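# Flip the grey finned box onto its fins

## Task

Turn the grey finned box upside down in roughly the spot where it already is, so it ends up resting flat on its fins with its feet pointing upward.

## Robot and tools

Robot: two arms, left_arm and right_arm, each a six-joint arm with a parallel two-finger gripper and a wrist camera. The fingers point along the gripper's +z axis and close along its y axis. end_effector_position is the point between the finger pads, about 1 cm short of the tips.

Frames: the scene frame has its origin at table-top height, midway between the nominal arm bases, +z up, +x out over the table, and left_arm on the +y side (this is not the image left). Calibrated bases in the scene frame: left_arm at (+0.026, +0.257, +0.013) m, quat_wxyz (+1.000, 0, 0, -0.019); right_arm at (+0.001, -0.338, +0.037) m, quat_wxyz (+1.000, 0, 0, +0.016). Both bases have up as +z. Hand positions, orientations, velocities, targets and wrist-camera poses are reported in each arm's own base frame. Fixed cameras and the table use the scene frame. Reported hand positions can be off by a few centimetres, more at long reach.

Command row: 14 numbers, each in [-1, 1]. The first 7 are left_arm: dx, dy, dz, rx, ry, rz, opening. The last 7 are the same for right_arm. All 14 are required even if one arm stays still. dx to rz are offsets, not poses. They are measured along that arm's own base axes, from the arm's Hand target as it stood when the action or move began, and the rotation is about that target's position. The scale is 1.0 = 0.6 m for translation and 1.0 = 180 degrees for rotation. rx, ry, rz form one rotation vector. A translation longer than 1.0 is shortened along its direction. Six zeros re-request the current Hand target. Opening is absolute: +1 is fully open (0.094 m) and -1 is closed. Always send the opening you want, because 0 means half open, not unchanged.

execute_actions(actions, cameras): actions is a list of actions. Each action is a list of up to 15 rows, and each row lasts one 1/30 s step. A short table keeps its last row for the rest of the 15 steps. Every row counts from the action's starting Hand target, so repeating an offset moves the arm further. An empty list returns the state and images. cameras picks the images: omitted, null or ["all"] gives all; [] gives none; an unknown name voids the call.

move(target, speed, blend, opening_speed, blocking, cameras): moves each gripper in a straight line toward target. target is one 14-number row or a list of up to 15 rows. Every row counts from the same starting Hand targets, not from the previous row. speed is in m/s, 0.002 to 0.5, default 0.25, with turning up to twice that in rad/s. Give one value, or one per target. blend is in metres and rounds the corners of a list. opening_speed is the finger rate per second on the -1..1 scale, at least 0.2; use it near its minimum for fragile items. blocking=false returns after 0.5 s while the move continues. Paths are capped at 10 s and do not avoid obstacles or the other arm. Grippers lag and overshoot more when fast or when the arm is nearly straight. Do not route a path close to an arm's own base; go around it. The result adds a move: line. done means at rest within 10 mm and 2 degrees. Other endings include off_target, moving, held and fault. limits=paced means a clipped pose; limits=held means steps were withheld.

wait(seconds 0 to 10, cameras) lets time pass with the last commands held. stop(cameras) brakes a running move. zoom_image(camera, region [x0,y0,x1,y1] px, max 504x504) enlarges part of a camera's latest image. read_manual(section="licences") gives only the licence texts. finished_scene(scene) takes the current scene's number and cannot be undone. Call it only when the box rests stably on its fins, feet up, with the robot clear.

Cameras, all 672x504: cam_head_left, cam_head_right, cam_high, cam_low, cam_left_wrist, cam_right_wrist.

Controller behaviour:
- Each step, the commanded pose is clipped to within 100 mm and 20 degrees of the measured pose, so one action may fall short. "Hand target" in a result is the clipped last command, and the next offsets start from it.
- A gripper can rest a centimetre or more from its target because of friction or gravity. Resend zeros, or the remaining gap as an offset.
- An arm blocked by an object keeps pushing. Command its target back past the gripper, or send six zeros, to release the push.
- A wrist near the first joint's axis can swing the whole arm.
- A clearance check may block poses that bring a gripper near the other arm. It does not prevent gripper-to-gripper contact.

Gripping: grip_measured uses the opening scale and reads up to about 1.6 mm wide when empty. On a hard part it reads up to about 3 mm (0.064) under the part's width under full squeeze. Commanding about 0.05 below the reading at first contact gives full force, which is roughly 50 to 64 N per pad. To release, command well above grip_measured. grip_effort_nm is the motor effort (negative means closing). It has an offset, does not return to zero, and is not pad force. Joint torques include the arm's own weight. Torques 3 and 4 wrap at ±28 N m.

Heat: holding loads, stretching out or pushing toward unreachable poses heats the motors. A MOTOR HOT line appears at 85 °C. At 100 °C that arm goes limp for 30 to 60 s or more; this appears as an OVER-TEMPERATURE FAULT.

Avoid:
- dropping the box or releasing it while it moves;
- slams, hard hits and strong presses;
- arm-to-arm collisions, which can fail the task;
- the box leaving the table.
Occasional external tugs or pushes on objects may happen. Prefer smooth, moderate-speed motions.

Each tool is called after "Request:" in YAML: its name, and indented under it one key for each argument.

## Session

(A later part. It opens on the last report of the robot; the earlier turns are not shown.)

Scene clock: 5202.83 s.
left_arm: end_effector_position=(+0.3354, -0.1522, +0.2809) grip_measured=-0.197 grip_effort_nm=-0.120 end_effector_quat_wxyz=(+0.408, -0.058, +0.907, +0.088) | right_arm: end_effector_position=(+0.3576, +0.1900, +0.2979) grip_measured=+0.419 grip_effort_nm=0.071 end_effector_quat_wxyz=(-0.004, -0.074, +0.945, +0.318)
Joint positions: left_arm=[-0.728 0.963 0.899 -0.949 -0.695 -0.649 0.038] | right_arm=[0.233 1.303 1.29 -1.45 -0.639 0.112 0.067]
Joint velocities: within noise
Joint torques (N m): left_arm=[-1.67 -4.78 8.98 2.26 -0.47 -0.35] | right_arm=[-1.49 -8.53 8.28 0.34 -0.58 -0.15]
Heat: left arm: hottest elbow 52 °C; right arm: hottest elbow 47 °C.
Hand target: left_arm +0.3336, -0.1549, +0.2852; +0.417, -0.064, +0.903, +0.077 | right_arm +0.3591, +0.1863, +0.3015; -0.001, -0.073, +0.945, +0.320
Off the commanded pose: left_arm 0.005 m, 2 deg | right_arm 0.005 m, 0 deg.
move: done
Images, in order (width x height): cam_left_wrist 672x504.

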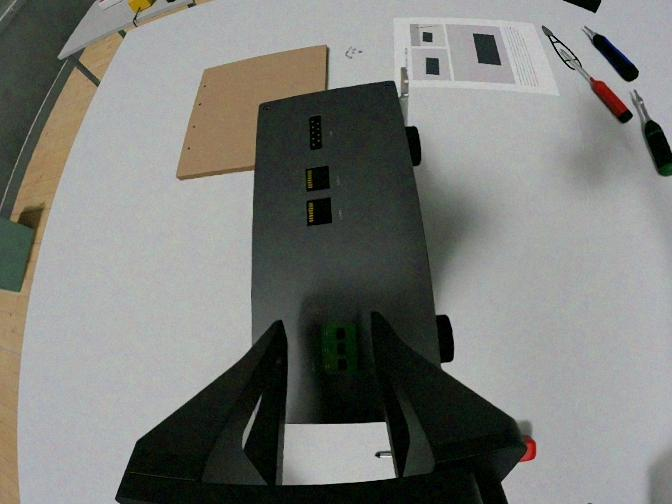

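Request:
move:
  target: [-0.0073, -0.004, -0.0133, 0, 0, 0, -0.45, 0, 0, 0, 0, 0, 0, 0.42]
  speed: 0.05
  opening_speed: 0.3
  cameras: ["cam_left_wrist"]

Request:
zoom_image:
  camera: "cam_left_wrist"
  region: [220, 240, 460, 440]

Scene clock: 5236.47 s.
left_arm: end_effector_position=(+0.3310, -0.1547, +0.2729) grip_measured=-0.446 grip_effort_nm=-0.115 end_effector_quat_wxyz=(+0.408, -0.058, +0.907, +0.088) | right_arm: end_effector_position=(+0.3576, +0.1900, +0.2979) grip_measured=+0.419 grip_effort_nm=0.071 end_effector_quat_wxyz=(-0.004, -0.074, +0.945, +0.318)
Joint positions: left_arm=[-0.745 0.963 0.879 -0.942 -0.704 -0.668 0.026] | right_arm=[0.233 1.303 1.29 -1.45 -0.639 0.112 0.067]
Joint velocities: within noise
Joint torques (N m): left_arm=[-1.61 -4.84 8.87 2.1 -0.48 -0.35] | right_arm=[-1.32 -8.18 8.4 0.39 -0.6 -0.2]
Heat: left arm: hottest elbow 51 °C; right arm: hottest elbow 47 °C.
Hand target: left_arm +0.3291, -0.1574, +0.2771; +0.417, -0.064, +0.903, +0.077 | right_arm +0.3591, +0.1863, +0.3015; -0.001, -0.073, +0.945, +0.320
Off the commanded pose: left_arm 0.005 m, 2 deg | right_arm 0.005 m, 0 deg.
move: done
Images, in order (width x height): cam_left_wrist 672x504.

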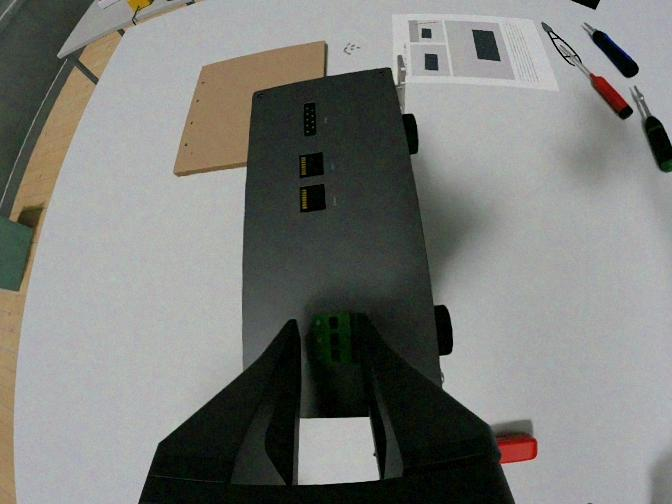

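Scaled by 2.100 from the camera's 672x504 image, which has a finer 960x720 frame.

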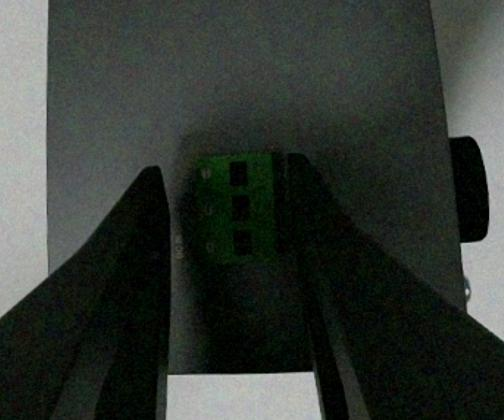

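Request:
move:
  target: [-0.0013, -0.0008, -0.0075, 0, 0, 0, -0.45, 0, 0, 0, 0, 0, 0, 0.42]
  speed: 0.02
  cameras: ["cam_left_wrist"]

Request:
zoom_image:
  camera: "cam_left_wrist"
  region: [220, 240, 460, 440]

Scene clock: 5248.73 s.
left_arm: end_effector_position=(+0.3305, -0.1551, +0.2704) grip_measured=-0.447 grip_effort_nm=-0.110 end_effector_quat_wxyz=(+0.410, -0.059, +0.906, +0.087) | right_arm: end_effector_position=(+0.3576, +0.1900, +0.2979) grip_measured=+0.419 grip_effort_nm=0.066 end_effector_quat_wxyz=(-0.004, -0.074, +0.945, +0.318)
Joint positions: left_arm=[-0.748 0.961 0.87 -0.932 -0.707 -0.672 0.026] | right_arm=[0.233 1.303 1.29 -1.45 -0.639 0.112 0.067]
Joint velocities: within noise
Joint torques (N m): left_arm=[-1.79 -4.54 8.69 2.03 -0.44 -0.36] | right_arm=[-2.26 -8.7 8.42 0.47 -0.6 -0.21]
Heat: left arm: hottest elbow 50 °C; right arm: hottest elbow 47 °C.
Hand target: left_arm +0.3284, -0.1579, +0.2727; +0.417, -0.064, +0.903, +0.077 | right_arm +0.3591, +0.1863, +0.3015; -0.001, -0.073, +0.945, +0.320
Off the commanded pose: left_arm 0.004 m, 2 deg | right_arm 0.005 m, 0 deg.
move: done
Images, in order (width x height): cam_left_wrist 672x504.

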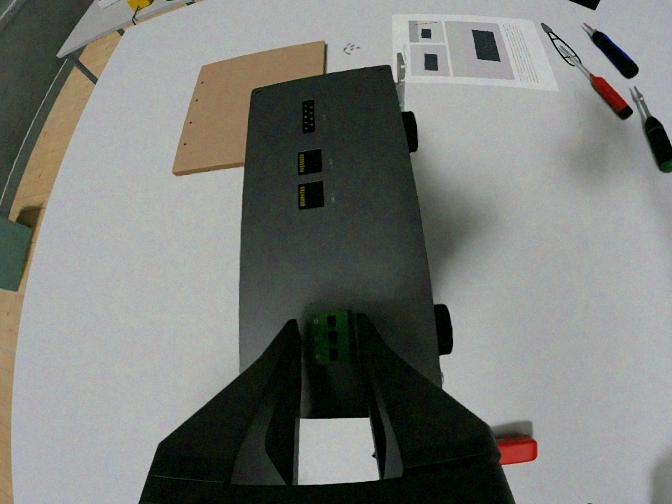

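Scaled by 2.100 from the camera's 672x504 image, which has a finer 960x720 frame.

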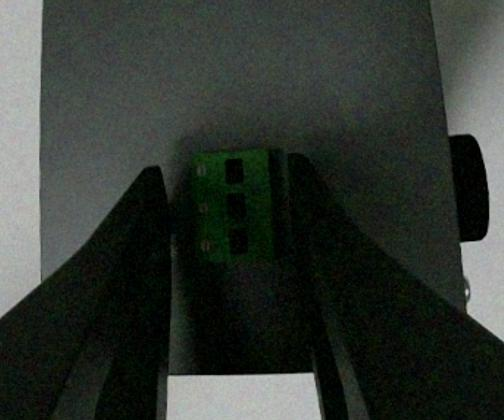

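Request:
move:
  target: [0, 0, -0.0025, 0, 0, 0, -0.6, 0, 0, 0, 0, 0, 0, 0.42]
  speed: 0.02
  opening_speed: 0.25
  cameras: []

Request:
move:
  target: [0, 0, 0, 0, 0, 0, -0.82, 0, 0, 0, 0, 0, 0, 0.42]
  speed: 0.02
  opening_speed: 0.2
  cameras: ["cam_left_wrist"]

Request:
zoom_image:
  camera: "cam_left_wrist"
  region: [220, 240, 460, 440]

Scene clock: 5257.33 s.
left_arm: end_effector_position=(+0.3307, -0.1557, +0.2699) grip_measured=-0.597 grip_effort_nm=-0.115 end_effector_quat_wxyz=(+0.411, -0.060, +0.906, +0.086) | right_arm: end_effector_position=(+0.3576, +0.1900, +0.2979) grip_measured=+0.419 grip_effort_nm=0.066 end_effector_quat_wxyz=(-0.004, -0.074, +0.945, +0.318)
Joint positions: left_arm=[-0.749 0.961 0.868 -0.926 -0.707 -0.673 0.019] | right_arm=[0.233 1.303 1.29 -1.45 -0.639 0.112 0.067]
Joint velocities: within noise
Joint torques (N m): left_arm=[-1.67 -4.66 8.65 2.03 -0.43 -0.34] | right_arm=[-1.73 -8.64 8.36 0.49 -0.62 -0.19]
Heat: left arm: hottest elbow 51 °C; right arm: hottest elbow 47 °C.
Hand target: left_arm +0.3284, -0.1579, +0.2712; +0.417, -0.064, +0.903, +0.077 | right_arm +0.3591, +0.1863, +0.3015; -0.001, -0.073, +0.945, +0.320
Off the commanded pose: left_arm 0.003 m, 1 deg | right_arm 0.005 m, 0 deg.
move: done
No camera images: "cameras" was empty.

Scene clock: 5258.63 s.
left_arm: end_effector_position=(+0.3307, -0.1560, +0.2698) grip_measured=-0.694 grip_effort_nm=-1.009 end_effector_quat_wxyz=(+0.411, -0.059, +0.906, +0.085) | right_arm: end_effector_position=(+0.3576, +0.1900, +0.2979) grip_measured=+0.419 grip_effort_nm=0.071 end_effector_quat_wxyz=(-0.004, -0.074, +0.945, +0.318)
Joint positions: left_arm=[-0.75 0.961 0.867 -0.925 -0.707 -0.673 0.014] | right_arm=[0.233 1.303 1.29 -1.45 -0.639 0.112 0.067]
Joint velocities: within noise
Joint torques (N m): left_arm=[-1.55 -4.72 8.66 1.96 -0.43 -0.33] | right_arm=[-1.44 -8.94 8.39 0.36 -0.59 -0.18]
Heat: left arm: hottest elbow 51 °C; right arm: hottest elbow 47 °C.
Hand target: left_arm +0.3283, -0.1579, +0.2712; +0.417, -0.064, +0.903, +0.077 | right_arm +0.3591, +0.1863, +0.3015; -0.001, -0.073, +0.945, +0.320
Off the commanded pose: left_arm 0.003 m, 1 deg | right_arm 0.005 m, 0 deg.
move: done
Images, in order (width x height): cam_left_wrist 672x504.

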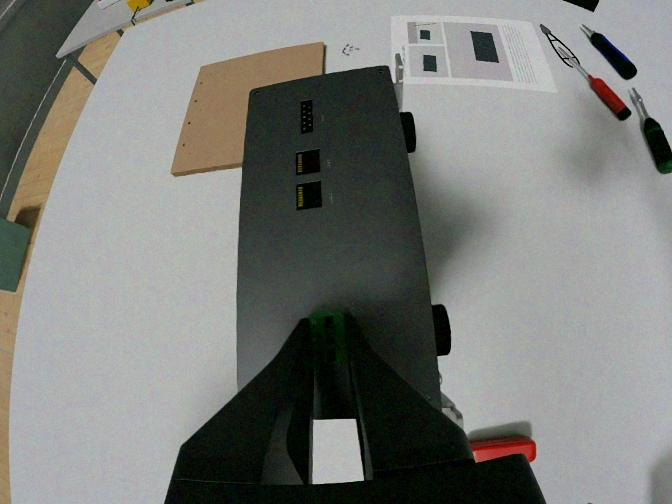

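Scaled by 2.100 from the camera's 672x504 image, which has a finer 960x720 frame.

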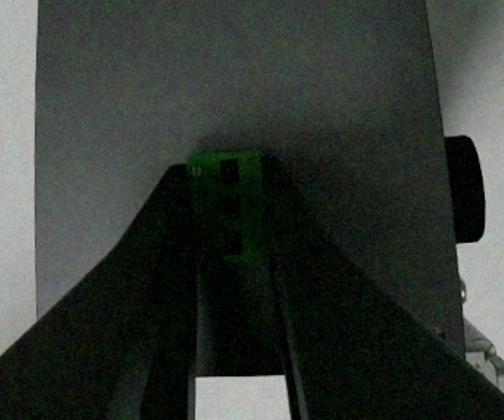

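Request:
move:
  target: [-0.0078, 0.0712, 0.009, -0.0437, -0.008, 0, -0.82, 0, 0, 0, 0, 0, 0, 0.42]
  speed: 0.05
  cameras: ["cam_left_wrist", "cam_head_left"]

Scene clock: 5305.17 s.
left_arm: end_effector_position=(+0.3262, -0.1205, +0.2745) grip_measured=-0.694 grip_effort_nm=-1.009 end_effector_quat_wxyz=(+0.419, -0.089, +0.903, +0.017) | right_arm: end_effector_position=(+0.3576, +0.1900, +0.2979) grip_measured=+0.419 grip_effort_nm=0.071 end_effector_quat_wxyz=(-0.004, -0.074, +0.945, +0.318)
Joint positions: left_arm=[-0.612 0.812 0.786 -0.835 -0.547 -0.601 0.014] | right_arm=[0.233 1.303 1.29 -1.45 -0.639 0.112 0.067]
Joint velocities: within noise
Joint torques (N m): left_arm=[0.21 -3.6 8.76 1.89 -0.1 -0.13] | right_arm=[-2.02 -8.82 8.39 0.46 -0.58 -0.16]
Heat: left arm: hottest elbow 48 °C; right arm: hottest elbow 47 °C.
Hand target: left_arm +0.3236, -0.1152, +0.2765; +0.423, -0.093, +0.901, +0.014 | right_arm +0.3591, +0.1863, +0.3015; -0.001, -0.073, +0.945, +0.320
Off the commanded pose: left_arm 0.006 m, 1 deg | right_arm 0.005 m, 0 deg.
move: done
Images, in order (width x height): cam_head_left 672x504, cam_left_wrist 672x504.

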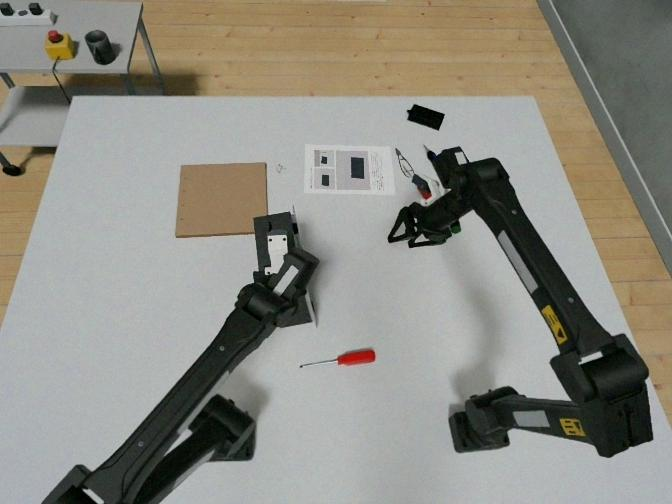

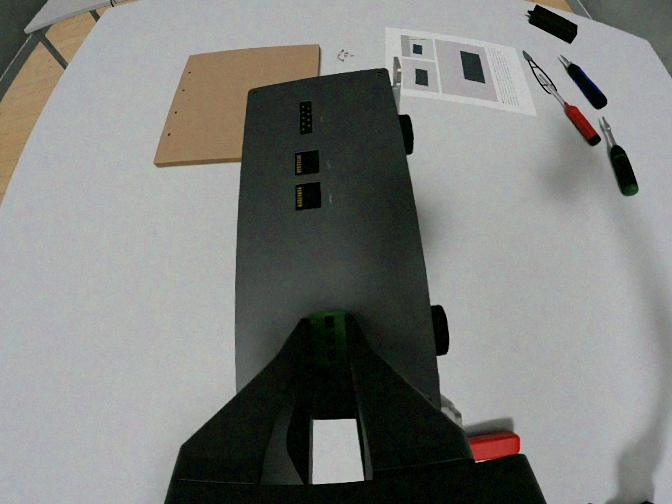

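Request:
move:
  target: [-0.014, 0.0657, -0.0033, -0.0437, -0.008, 0, -0.82, 0, 0, 0, 0, 0, 0, 0.42]
  speed: 0.05
  cameras: ["cam_left_wrist"]

Scene clock: 5312.90 s.
left_arm: end_effector_position=(+0.3196, -0.0775, +0.2740) grip_measured=-0.694 grip_effort_nm=-1.013 end_effector_quat_wxyz=(+0.425, -0.121, +0.896, -0.044) | right_arm: end_effector_position=(+0.3576, +0.1900, +0.2979) grip_measured=+0.419 grip_effort_nm=0.071 end_effector_quat_wxyz=(-0.004, -0.074, +0.945, +0.318)
Joint positions: left_arm=[-0.41 0.672 0.708 -0.775 -0.337 -0.529 0.014] | right_arm=[0.233 1.303 1.29 -1.45 -0.639 0.112 0.067]
Joint velocities: within noise
Joint torques (N m): left_arm=[-0.44 -2.02 8.96 1.96 0.28 -0.19] | right_arm=[-1.96 -8.29 8.43 0.61 -0.59 -0.14]
Heat: left arm: hottest elbow 49 °C; right arm: hottest elbow 47 °C.
Hand target: left_arm +0.3153, -0.0758, +0.2746; +0.427, -0.122, +0.895, -0.049 | right_arm +0.3591, +0.1863, +0.3015; -0.001, -0.073, +0.945, +0.320
Off the commanded pose: left_arm 0.005 m, 1 deg | right_arm 0.005 m, 0 deg.
move: done
Images, in order (width x height): cam_left_wrist 672x504.

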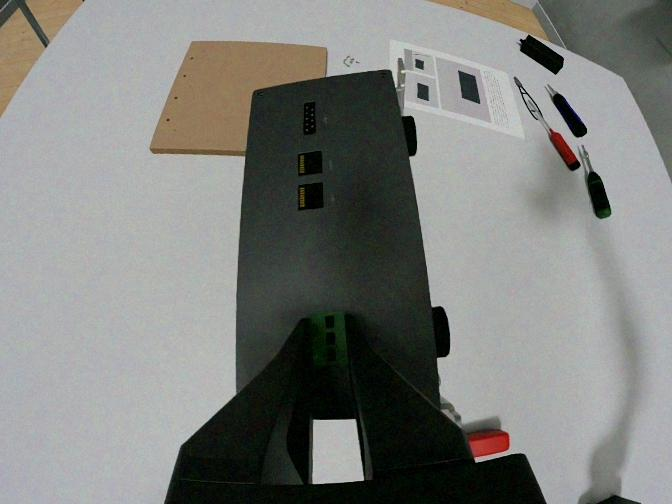

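Request:
move:
  target: [-0.0105, 0.0605, -0.011, -0.0437, -0.008, 0, -0.82, 0, 0, 0, 0, 0, 0, 0.42]
  speed: 0.05
  cameras: ["cam_left_wrist"]

Scene clock: 5321.13 s.
left_arm: end_effector_position=(+0.3119, -0.0370, +0.2670) grip_measured=-0.694 grip_effort_nm=-1.009 end_effector_quat_wxyz=(+0.426, -0.154, +0.886, -0.103) | right_arm: end_effector_position=(+0.3576, +0.1900, +0.2979) grip_measured=+0.419 grip_effort_nm=0.071 end_effector_quat_wxyz=(-0.004, -0.074, +0.945, +0.318)
Joint positions: left_arm=[-0.156 0.571 0.64 -0.736 -0.072 -0.465 0.014] | right_arm=[0.233 1.303 1.29 -1.45 -0.639 0.112 0.067]
Joint velocities: within noise
Joint torques (N m): left_arm=[-0.85 -0.62 9.1 2.28 0.67 -0.2] | right_arm=[-1.26 -8.41 8.46 0.59 -0.54 -0.22]
Heat: left arm: hottest elbow 49 °C; right arm: hottest elbow 47 °C.
Hand target: left_arm +0.3090, -0.0394, +0.2680; +0.429, -0.150, +0.884, -0.112 | right_arm +0.3591, +0.1863, +0.3015; -0.001, -0.073, +0.945, +0.320
Off the commanded pose: left_arm 0.004 m, 1 deg | right_arm 0.005 m, 0 deg.
move: done
Images, in order (width x height): cam_left_wrist 672x504.

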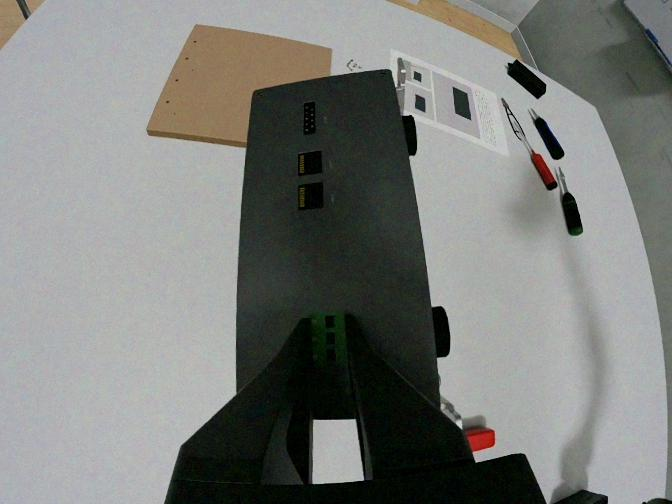

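Request:
move:
  target: [-0.0092, 0.0557, -0.0183, -0.0437, -0.008, 0, -0.82, 0, 0, 0, 0, 0, 0, 0.42]
  speed: 0.05
  cameras: ["cam_left_wrist"]

Scene clock: 5332.50 s.
left_arm: end_effector_position=(+0.3041, -0.0005, +0.2537) grip_measured=-0.694 grip_effort_nm=-1.009 end_effector_quat_wxyz=(+0.423, -0.186, +0.872, -0.162) | right_arm: end_effector_position=(+0.3576, +0.1900, +0.2979) grip_measured=+0.419 grip_effort_nm=0.066 end_effector_quat_wxyz=(-0.004, -0.074, +0.945, +0.318)
Joint positions: left_arm=[0.127 0.525 0.58 -0.706 0.226 -0.407 0.014] | right_arm=[0.233 1.303 1.29 -1.45 -0.639 0.112 0.067]
Joint velocities: within noise
Joint torques (N m): left_arm=[-0.79 0.21 9.31 2.63 1.07 -0.2] | right_arm=[-1.49 -9.17 8.31 0.44 -0.59 -0.19]
Heat: left arm: hottest elbow 50 °C; right arm: hottest elbow 47 °C.
Hand target: left_arm +0.3035, -0.0060, +0.2572; +0.429, -0.178, +0.868, -0.174 | right_arm +0.3591, +0.1863, +0.3015; -0.001, -0.073, +0.945, +0.320
Off the commanded pose: left_arm 0.006 m, 2 deg | right_arm 0.005 m, 0 deg.
move: done
Images, in order (width x height): cam_left_wrist 672x504.

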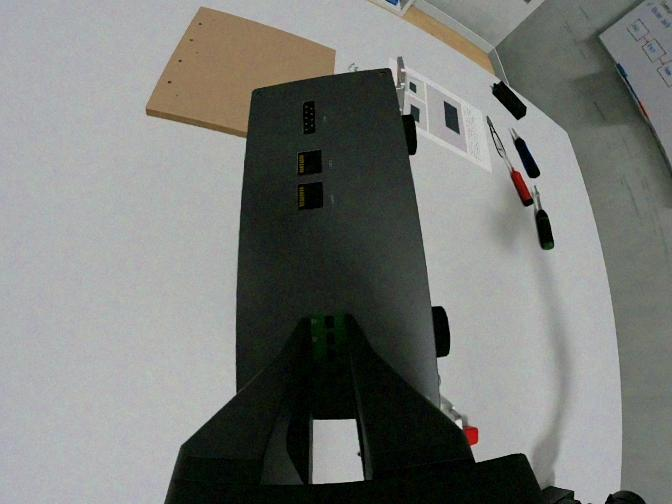

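Request:
move:
  target: [-0.010, 0.0525, -0.0287, -0.0437, -0.008, 0, -0.82, 0, 0, 0, 0, 0, 0, 0.42]
  speed: 0.05
  cameras: ["cam_left_wrist", "cam_head_left"]

Scene clock: 5341.17 s.
left_arm: end_effector_position=(+0.2926, +0.0318, +0.2321) grip_measured=-0.695 grip_effort_nm=-1.009 end_effector_quat_wxyz=(+0.417, -0.223, +0.852, -0.223) | right_arm: end_effector_position=(+0.3576, +0.1900, +0.2979) grip_measured=+0.419 grip_effort_nm=0.071 end_effector_quat_wxyz=(-0.004, -0.074, +0.945, +0.318)
Joint positions: left_arm=[0.404 0.522 0.512 -0.68 0.519 -0.358 0.014] | right_arm=[0.233 1.303 1.29 -1.45 -0.639 0.112 0.067]
Joint velocities: within noise
Joint torques (N m): left_arm=[-1.9 1.26 10.1 3.02 1.48 -0.11] | right_arm=[-1.26 -8.64 8.46 0.39 -0.61 -0.2]
Heat: left arm: hottest elbow 49 °C; right arm: hottest elbow 47 °C.
Hand target: left_arm +0.2975, +0.0255, +0.2399; +0.426, -0.205, +0.849, -0.235 | right_arm +0.3591, +0.1863, +0.3015; -0.001, -0.073, +0.945, +0.320
Off the commanded pose: left_arm 0.011 m, 3 deg | right_arm 0.005 m, 0 deg.
move: off_target (left_arm)
Images, in order (width x height): cam_head_left 672x504, cam_left_wrist 672x504.

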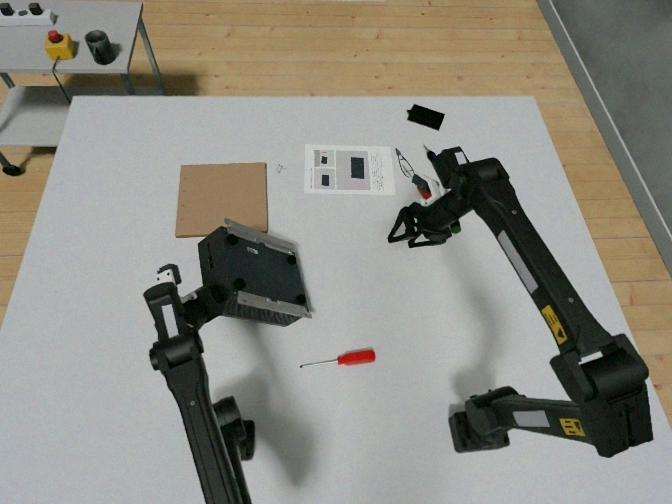

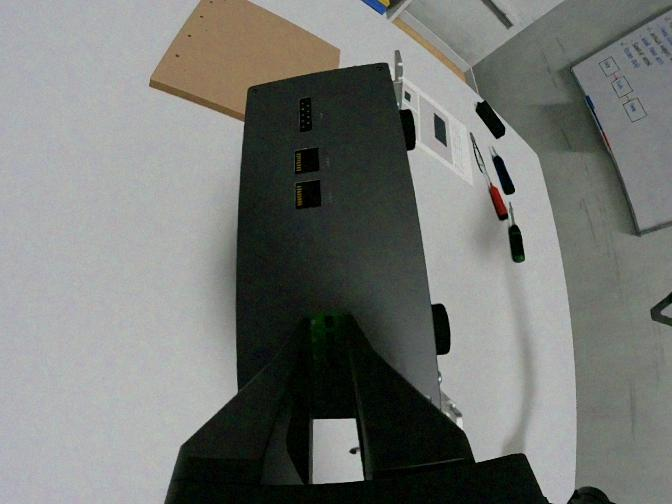

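Request:
move:
  target: [-0.0023, 0.0535, -0.029, -0.0437, -0.016, -0.008, -0.82, 0, 0, 0, 0, 0, 0, 0.42]
  speed: 0.05
  cameras: ["cam_left_wrist", "cam_head_left"]

Scene clock: 5358.40 s.
left_arm: end_effector_position=(+0.2861, +0.0602, +0.2008) grip_measured=-0.696 grip_effort_nm=-1.009 end_effector_quat_wxyz=(+0.403, -0.250, +0.829, -0.296) | right_arm: end_effector_position=(+0.3576, +0.1900, +0.2979) grip_measured=+0.419 grip_effort_nm=0.061 end_effector_quat_wxyz=(-0.004, -0.074, +0.945, +0.318)
Joint positions: left_arm=[0.649 0.63 0.45 -0.631 0.811 -0.276 0.014] | right_arm=[0.233 1.303 1.29 -1.45 -0.639 0.112 0.067]
Joint velocities: within noise
Joint torques (N m): left_arm=[-1.61 0.38 11.28 3.37 1.97 -0.03] | right_arm=[-1.85 -8.88 8.47 0.46 -0.59 -0.18]
Heat: left arm: hottest elbow 50 °C; right arm: hottest elbow 47 °C.
Hand target: left_arm +0.2961, +0.0576, +0.2225; +0.429, -0.217, +0.822, -0.303 | right_arm +0.3591, +0.1863, +0.3015; -0.001, -0.073, +0.945, +0.320
Off the commanded pose: left_arm 0.024 m, 5 deg | right_arm 0.005 m, 0 deg.
move: off_target (left_arm)
Images, in order (width x height): cam_head_left 672x504, cam_left_wrist 672x504.

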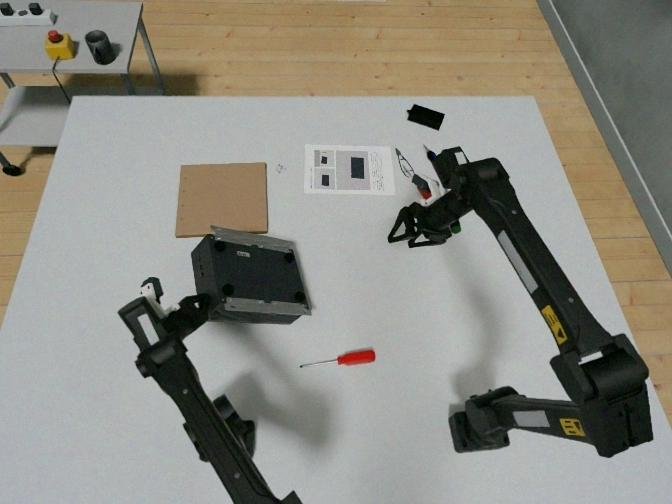

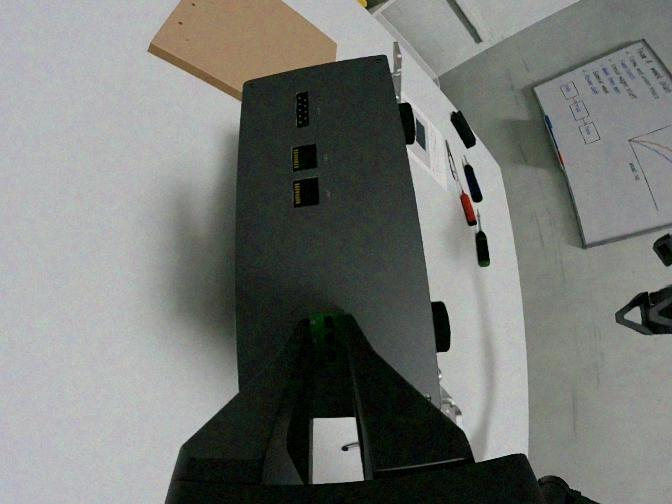

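Request:
move:
  target: [-0.0052, 0.0398, -0.030, -0.033, -0.022, -0.0095, -0.82, 0, 0, 0, 0, 0, 0, 0.42]
  speed: 0.05
  cameras: ["cam_left_wrist", "cam_head_left"]

Scene clock: 5401.40 s.
left_arm: end_effector_position=(+0.2825, +0.0821, +0.1770) grip_measured=-0.697 grip_effort_nm=-1.009 end_effector_quat_wxyz=(+0.409, -0.259, +0.800, -0.354) | right_arm: end_effector_position=(+0.3576, +0.1900, +0.2979) grip_measured=+0.419 grip_effort_nm=0.066 end_effector_quat_wxyz=(-0.004, -0.074, +0.945, +0.318)
Joint positions: left_arm=[0.804 0.767 0.403 -0.54 1.015 -0.202 0.014] | right_arm=[0.233 1.303 1.29 -1.45 -0.639 0.112 0.067]
Joint velocities: within noise
Joint torques (N m): left_arm=[-1.73 -1.03 11.33 3.32 2.64 0] | right_arm=[-1.44 -8.59 8.47 0.47 -0.58 -0.13]
Heat: left arm: hottest elbow 53 °C; right arm: hottest elbow 47 °C.
Hand target: left_arm +0.2929, +0.0814, +0.2043; +0.441, -0.216, +0.793, -0.360 | right_arm +0.3591, +0.1863, +0.3015; -0.001, -0.073, +0.945, +0.320
Off the commanded pose: left_arm 0.029 m, 6 deg | right_arm 0.005 m, 0 deg.
move: off_target (left_arm)
Images, in order (width x height): cam_head_left 672x504, cam_left_wrist 672x504.

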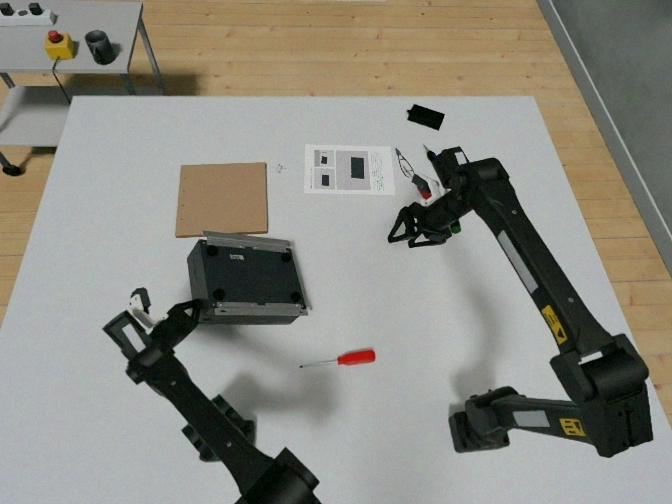

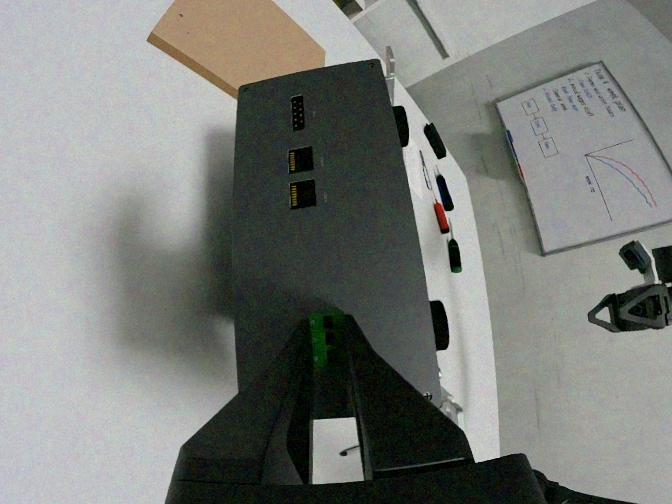

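Request:
move:
  target: [-0.006, 0.0415, -0.0488, -0.0427, -0.018, 0.003, -0.82, 0, 0, 0, 0, 0, 0, 0.42]
  speed: 0.05
  cameras: ["cam_left_wrist", "cam_head_left"]

Scene clock: 5499.87 s.
left_arm: end_effector_position=(+0.2797, +0.1042, +0.1473) grip_measured=-0.697 grip_effort_nm=-1.009 end_effector_quat_wxyz=(+0.421, -0.278, +0.762, -0.406) | right_arm: end_effector_position=(+0.3576, +0.1900, +0.2979) grip_measured=+0.419 grip_effort_nm=0.066 end_effector_quat_wxyz=(-0.004, -0.074, +0.945, +0.318)
Joint positions: left_arm=[0.919 0.952 0.351 -0.364 1.176 -0.19 0.014] | right_arm=[0.233 1.303 1.29 -1.45 -0.639 0.112 0.067]
Joint velocities: within noise
Joint torques (N m): left_arm=[-1.49 -2.67 10.4 3.04 3.04 -0.19] | right_arm=[-1.44 -8.12 8.47 0.43 -0.6 -0.21]
Heat: left arm: hottest elbow 57 °C; right arm: hottest elbow 47 °C.
Hand target: left_arm +0.2894, +0.1065, +0.1753; +0.450, -0.238, +0.754, -0.416 | right_arm +0.3591, +0.1863, +0.3015; -0.001, -0.073, +0.945, +0.320
Off the commanded pose: left_arm 0.029 m, 6 deg | right_arm 0.005 m, 0 deg.
move: off_target (left_arm)
Images, in order (width x height): cam_head_left 672x504, cam_left_wrist 672x504.

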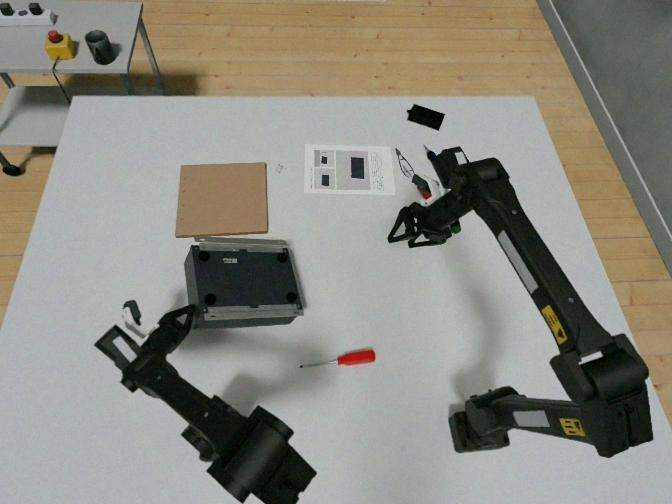

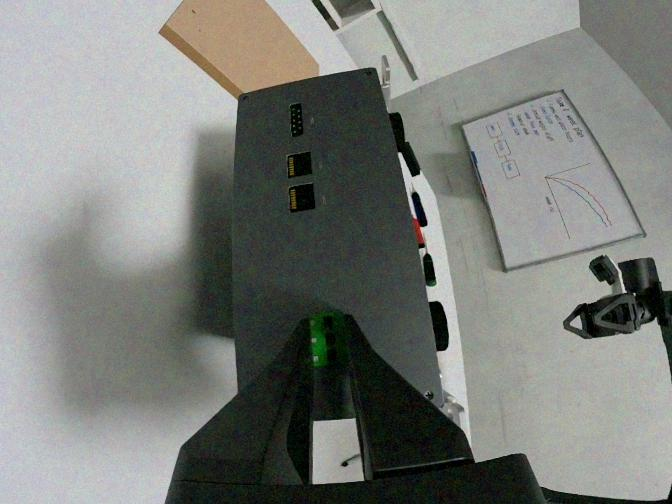

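Request:
move:
  target: [-0.0057, 0.0342, -0.0595, -0.0427, -0.014, 0.005, -0.82, 0, 0, 0, 0, 0, 0, 0.42]
  speed: 0.05
  cameras: ["cam_left_wrist", "cam_head_left"]

Scene clock: 5514.87 s.
left_arm: end_effector_position=(+0.2779, +0.1226, +0.1143) grip_measured=-0.697 grip_effort_nm=-1.013 end_effector_quat_wxyz=(+0.426, -0.301, +0.722, -0.455) | right_arm: end_effector_position=(+0.3576, +0.1900, +0.2979) grip_measured=+0.419 grip_effort_nm=0.071 end_effector_quat_wxyz=(-0.004, -0.074, +0.945, +0.318)
Joint positions: left_arm=[0.994 1.185 0.311 -0.106 1.299 -0.251 0.014] | right_arm=[0.233 1.303 1.29 -1.45 -0.639 0.112 0.067]
Joint velocities: within noise
Joint torques (N m): left_arm=[-1.26 -4.25 8.5 2.77 3.25 -0.32] | right_arm=[-1.49 -8.88 8.5 0.28 -0.59 -0.16]
Heat: left arm: hottest elbow 54 °C; right arm: hottest elbow 47 °C.
Hand target: left_arm +0.2859, +0.1270, +0.1394; +0.452, -0.265, +0.712, -0.467 | right_arm +0.3591, +0.1863, +0.3015; -0.001, -0.073, +0.945, +0.320
Off the commanded pose: left_arm 0.027 m, 5 deg | right_arm 0.005 m, 0 deg.
move: off_target (left_arm)
Images, in order (width x height): cam_head_left 672x504, cam_left_wrist 672x504.

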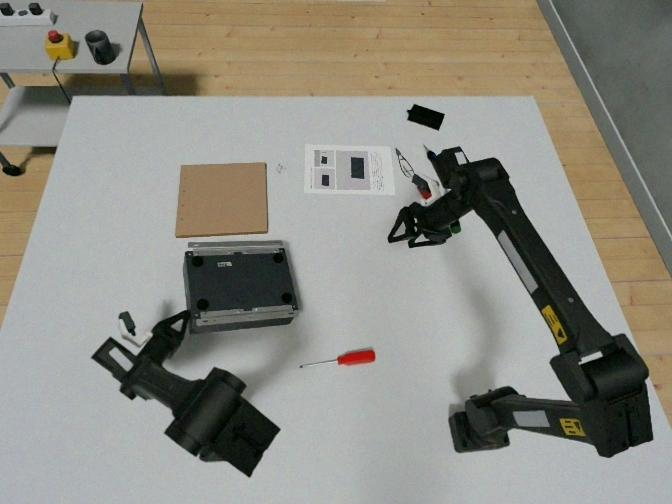

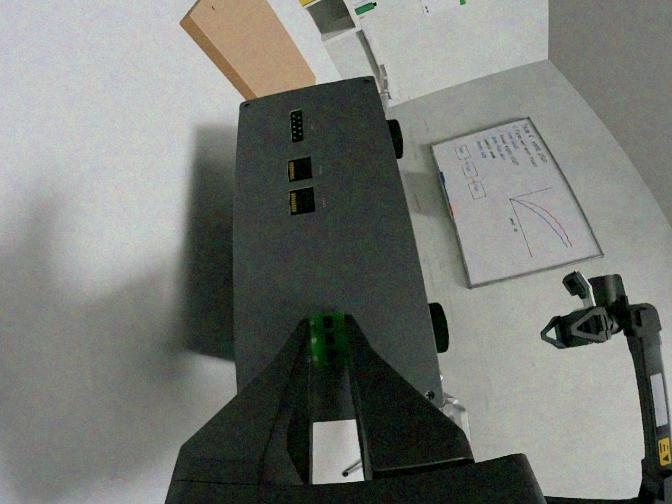

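Request:
move:
  target: [0.0018, -0.0125, -0.0615, -0.043, -0.0148, 0.0153, -0.82, 0, 0, 0, 0, 0, 0, 0.42]
  speed: 0.05
  cameras: ["cam_left_wrist", "cam_head_left"]

Scene clock: 5609.00 s.
left_arm: end_effector_position=(+0.2799, +0.1231, +0.0857) grip_measured=-0.697 grip_effort_nm=-1.009 end_effector_quat_wxyz=(+0.445, -0.341, +0.662, -0.498) | right_arm: end_effector_position=(+0.3576, +0.1900, +0.2979) grip_measured=+0.419 grip_effort_nm=0.071 end_effector_quat_wxyz=(-0.004, -0.074, +0.945, +0.318)
Joint positions: left_arm=[0.994 1.523 0.171 0.869 1.333 -0.846 0.014] | right_arm=[0.233 1.303 1.29 -1.45 -0.639 0.112 0.067]
Joint velocities: within noise
Joint torques (N m): left_arm=[-2.78 -5.89 4.4 3.96 2.06 -0.37] | right_arm=[-1.96 -7.94 8.51 0.42 -0.6 -0.14]
Heat: left arm: hottest wrist yaw 68 °C; right arm: hottest elbow 47 °C.
Hand target: left_arm +0.2870, +0.1194, +0.1025; +0.461, -0.301, +0.662, -0.509 | right_arm +0.3591, +0.1863, +0.3015; -0.001, -0.073, +0.945, +0.320
Off the commanded pose: left_arm 0.019 m, 5 deg | right_arm 0.005 m, 0 deg.
move: off_target (left_arm)
Images, in order (width x height): cam_head_left 672x504, cam_left_wrist 672x504.

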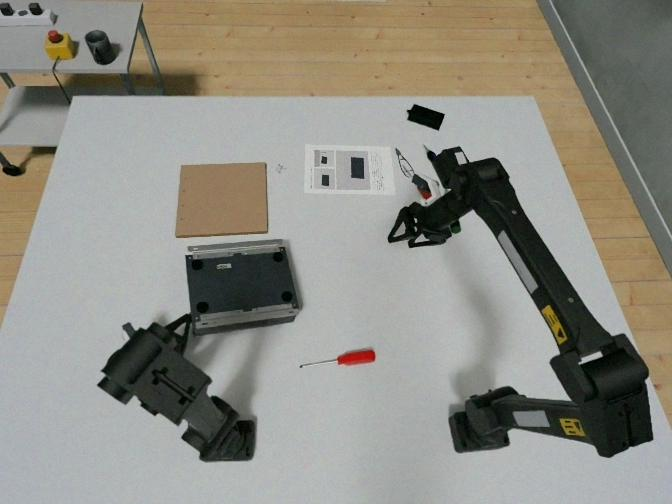

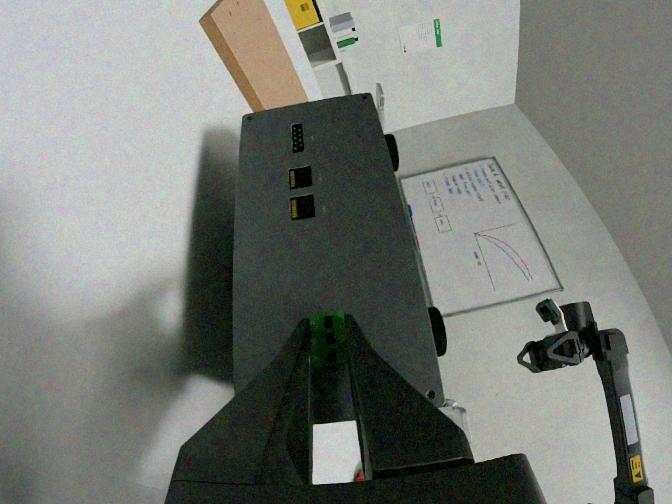

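Request:
move:
  target: [0.0017, -0.01, -0.0775, -0.0218, -0.004, 0, -0.82, 0, 0, 0, 0, 0, 0, 0.42]
  speed: 0.05
  cameras: ["cam_left_wrist", "cam_head_left"]

Scene clock: 5636.00 s.
left_arm: end_effector_position=(+0.2831, +0.1161, +0.0435) grip_measured=-0.697 grip_effort_nm=-1.009 end_effector_quat_wxyz=(+0.430, -0.354, +0.638, -0.532) | right_arm: end_effector_position=(+0.3576, +0.1900, +0.2979) grip_measured=+0.419 grip_effort_nm=0.066 end_effector_quat_wxyz=(-0.004, -0.074, +0.945, +0.318)
Joint positions: left_arm=[0.971 1.999 0.183 1.521 1.346 -1.109 0.014] | right_arm=[0.233 1.303 1.29 -1.45 -0.639 0.112 0.067]
Joint velocities: within noise
Joint torques (N m): left_arm=[-2.2 -8.35 0.18 4.48 1.15 -0.2] | right_arm=[-1.55 -8.41 8.4 0.32 -0.55 -0.15]
Heat: left arm: hottest wrist yaw 58 °C; right arm: hottest elbow 48 °C.
Hand target: left_arm +0.2880, +0.1134, +0.0561; +0.455, -0.313, +0.641, -0.533 | right_arm +0.3591, +0.1863, +0.3015; -0.001, -0.073, +0.945, +0.320
Off the commanded pose: left_arm 0.014 m, 5 deg | right_arm 0.005 m, 0 deg.
joint sent to its limit (left arm) — joint 4 (wrist pitch), upper limit. The joint targets still meet the commanded pose.
move: off_target (left_arm)
Images, in order (width x height): cam_head_left 672x504, cam_left_wrist 672x504.

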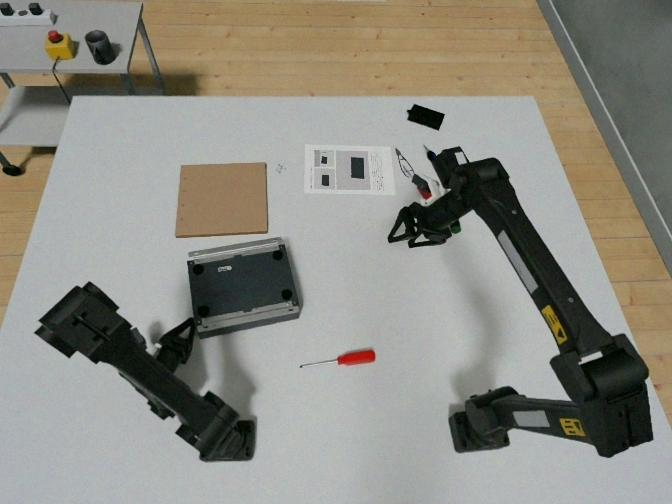

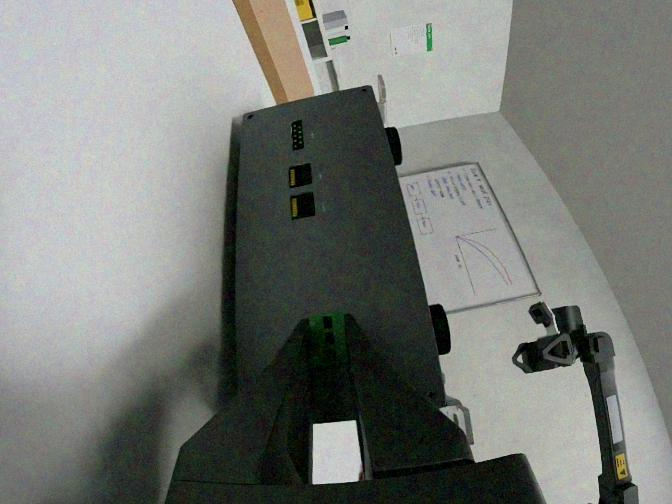

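Request:
move:
  target: [0, 0, 0, 0, 0, 0, 0.05, 0, 0, 0, 0, 0, 0, 0.42]
  speed: 0.02
  opening_speed: 0.2
  cameras: ["cam_left_wrist", "cam_head_left"]

Scene clock: 5660.33 s.
left_arm: end_effector_position=(+0.2869, +0.1209, +0.0503) grip_measured=+0.046 grip_effort_nm=0.173 end_effector_quat_wxyz=(+0.445, -0.335, +0.642, -0.527) | right_arm: end_effector_position=(+0.3576, +0.1900, +0.2979) grip_measured=+0.419 grip_effort_nm=0.071 end_effector_quat_wxyz=(-0.004, -0.074, +0.945, +0.318)
Joint positions: left_arm=[0.97 1.994 0.197 1.568 1.354 -1.128 0.049] | right_arm=[0.233 1.303 1.29 -1.45 -0.639 0.112 0.067]
Joint velocities: left_arm=[within noise] | right_arm=[-0.005 0.005 0.007 -0.012 0.022 -0.154 -0.001]
Joint torques (N m): left_arm=[-2.26 -8.41 -0.69 2.56 0.71 -0.03] | right_arm=[-1.67 -8.88 8.51 0.44 -0.57 -0.19]
Heat: left arm: hottest wrist yaw 50 °C; right arm: hottest elbow 48 °C.
Hand target: left_arm +0.2880, +0.1135, +0.0560; +0.455, -0.313, +0.641, -0.533 | right_arm +0.3591, +0.1863, +0.3015; -0.001, -0.073, +0.945, +0.320
Off the commanded pose: left_arm 0.009 m, 3 deg | right_arm 0.005 m, 0 deg.
joint sent to its limit (left arm) — joint 4 (wrist pitch), upper limit. The joint targets still meet the commanded pose.
move: off_target (left_arm)
Images, in order (width x height): cam_head_left 672x504, cam_left_wrist 672x504.

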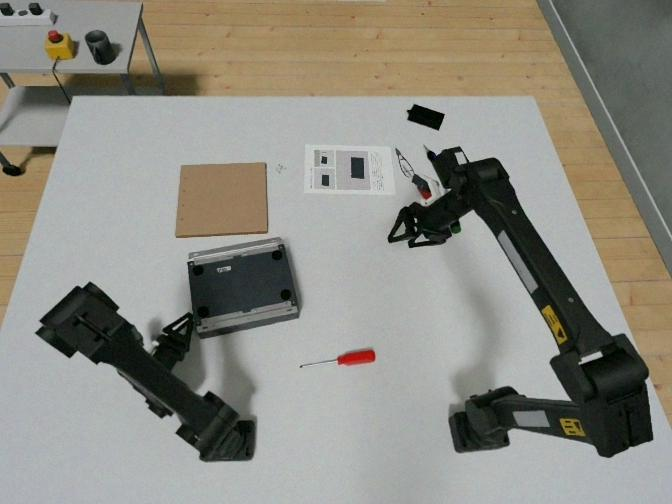

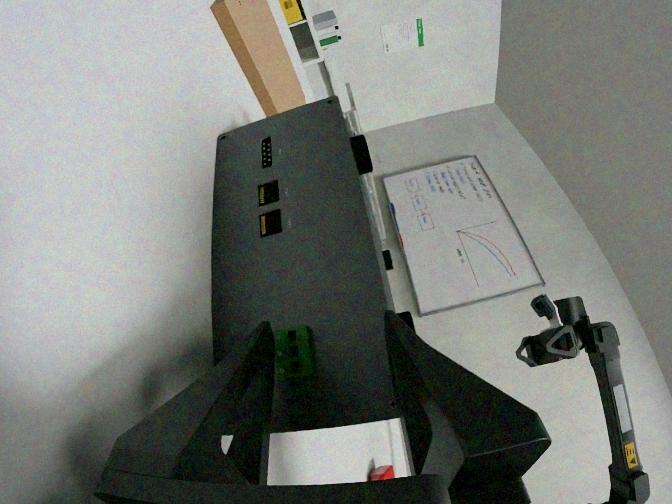

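Request:
move:
  target: [0, 0, 0, 0, 0, 0, 0.3, 0, 0, 0, 0, 0, 0, 0.42]
  speed: 0.02
  opening_speed: 0.2
  cameras: ["cam_left_wrist", "cam_low"]

Request:
zoom_image:
  camera: "cam_left_wrist"
  region: [130, 200, 530, 500]

Scene clock: 5667.83 s.
left_arm: end_effector_position=(+0.2874, +0.1174, +0.0513) grip_measured=+0.297 grip_effort_nm=0.159 end_effector_quat_wxyz=(+0.442, -0.328, +0.645, -0.531) | right_arm: end_effector_position=(+0.3576, +0.1900, +0.2979) grip_measured=+0.419 grip_effort_nm=0.071 end_effector_quat_wxyz=(-0.004, -0.074, +0.945, +0.318)
Joint positions: left_arm=[0.962 1.992 0.197 1.571 1.363 -1.128 0.061] | right_arm=[0.233 1.303 1.29 -1.45 -0.639 0.112 0.067]
Joint velocities: within noise
Joint torques (N m): left_arm=[-1.61 -8.29 -0.76 2.45 0.32 -0.04] | right_arm=[-1.67 -8.7 8.35 0.5 -0.59 -0.17]
Heat: left arm: hottest wrist yaw 48 °C; right arm: hottest elbow 48 °C.
Hand target: left_arm +0.2880, +0.1134, +0.0560; +0.454, -0.313, +0.641, -0.533 | right_arm +0.3591, +0.1863, +0.3015; -0.001, -0.073, +0.945, +0.320
Off the commanded pose: left_arm 0.006 m, 2 deg | right_arm 0.005 m, 0 deg.
joint sent to its limit (left arm) — joint 4 (wrist pitch), upper limit. The joint targets still meet the commanded pose.
move: done
Images, in order (width x height): cam_low 672x504, cam_left_wrist 672x504.

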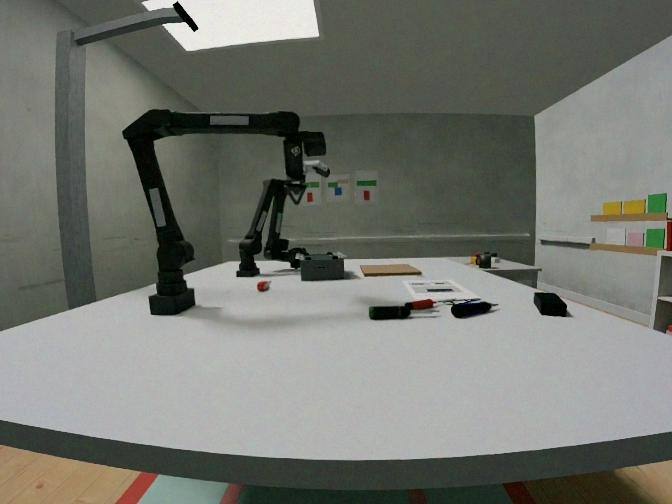

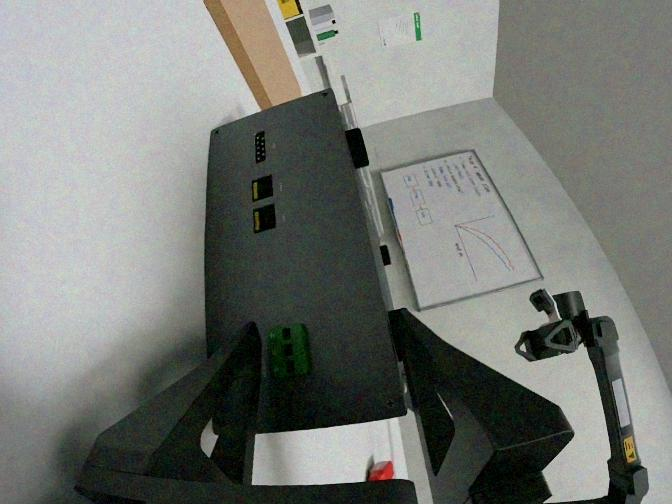

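Scaled by 1.260 from the camera's 672x504 image, which has a finer 960x720 frame.

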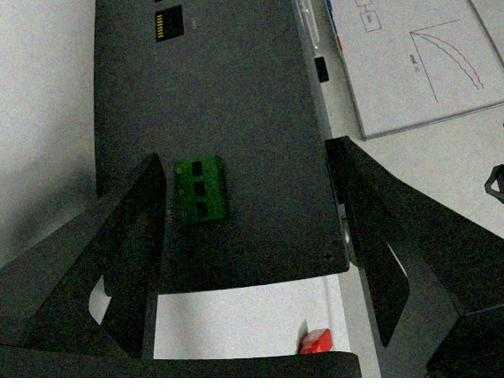

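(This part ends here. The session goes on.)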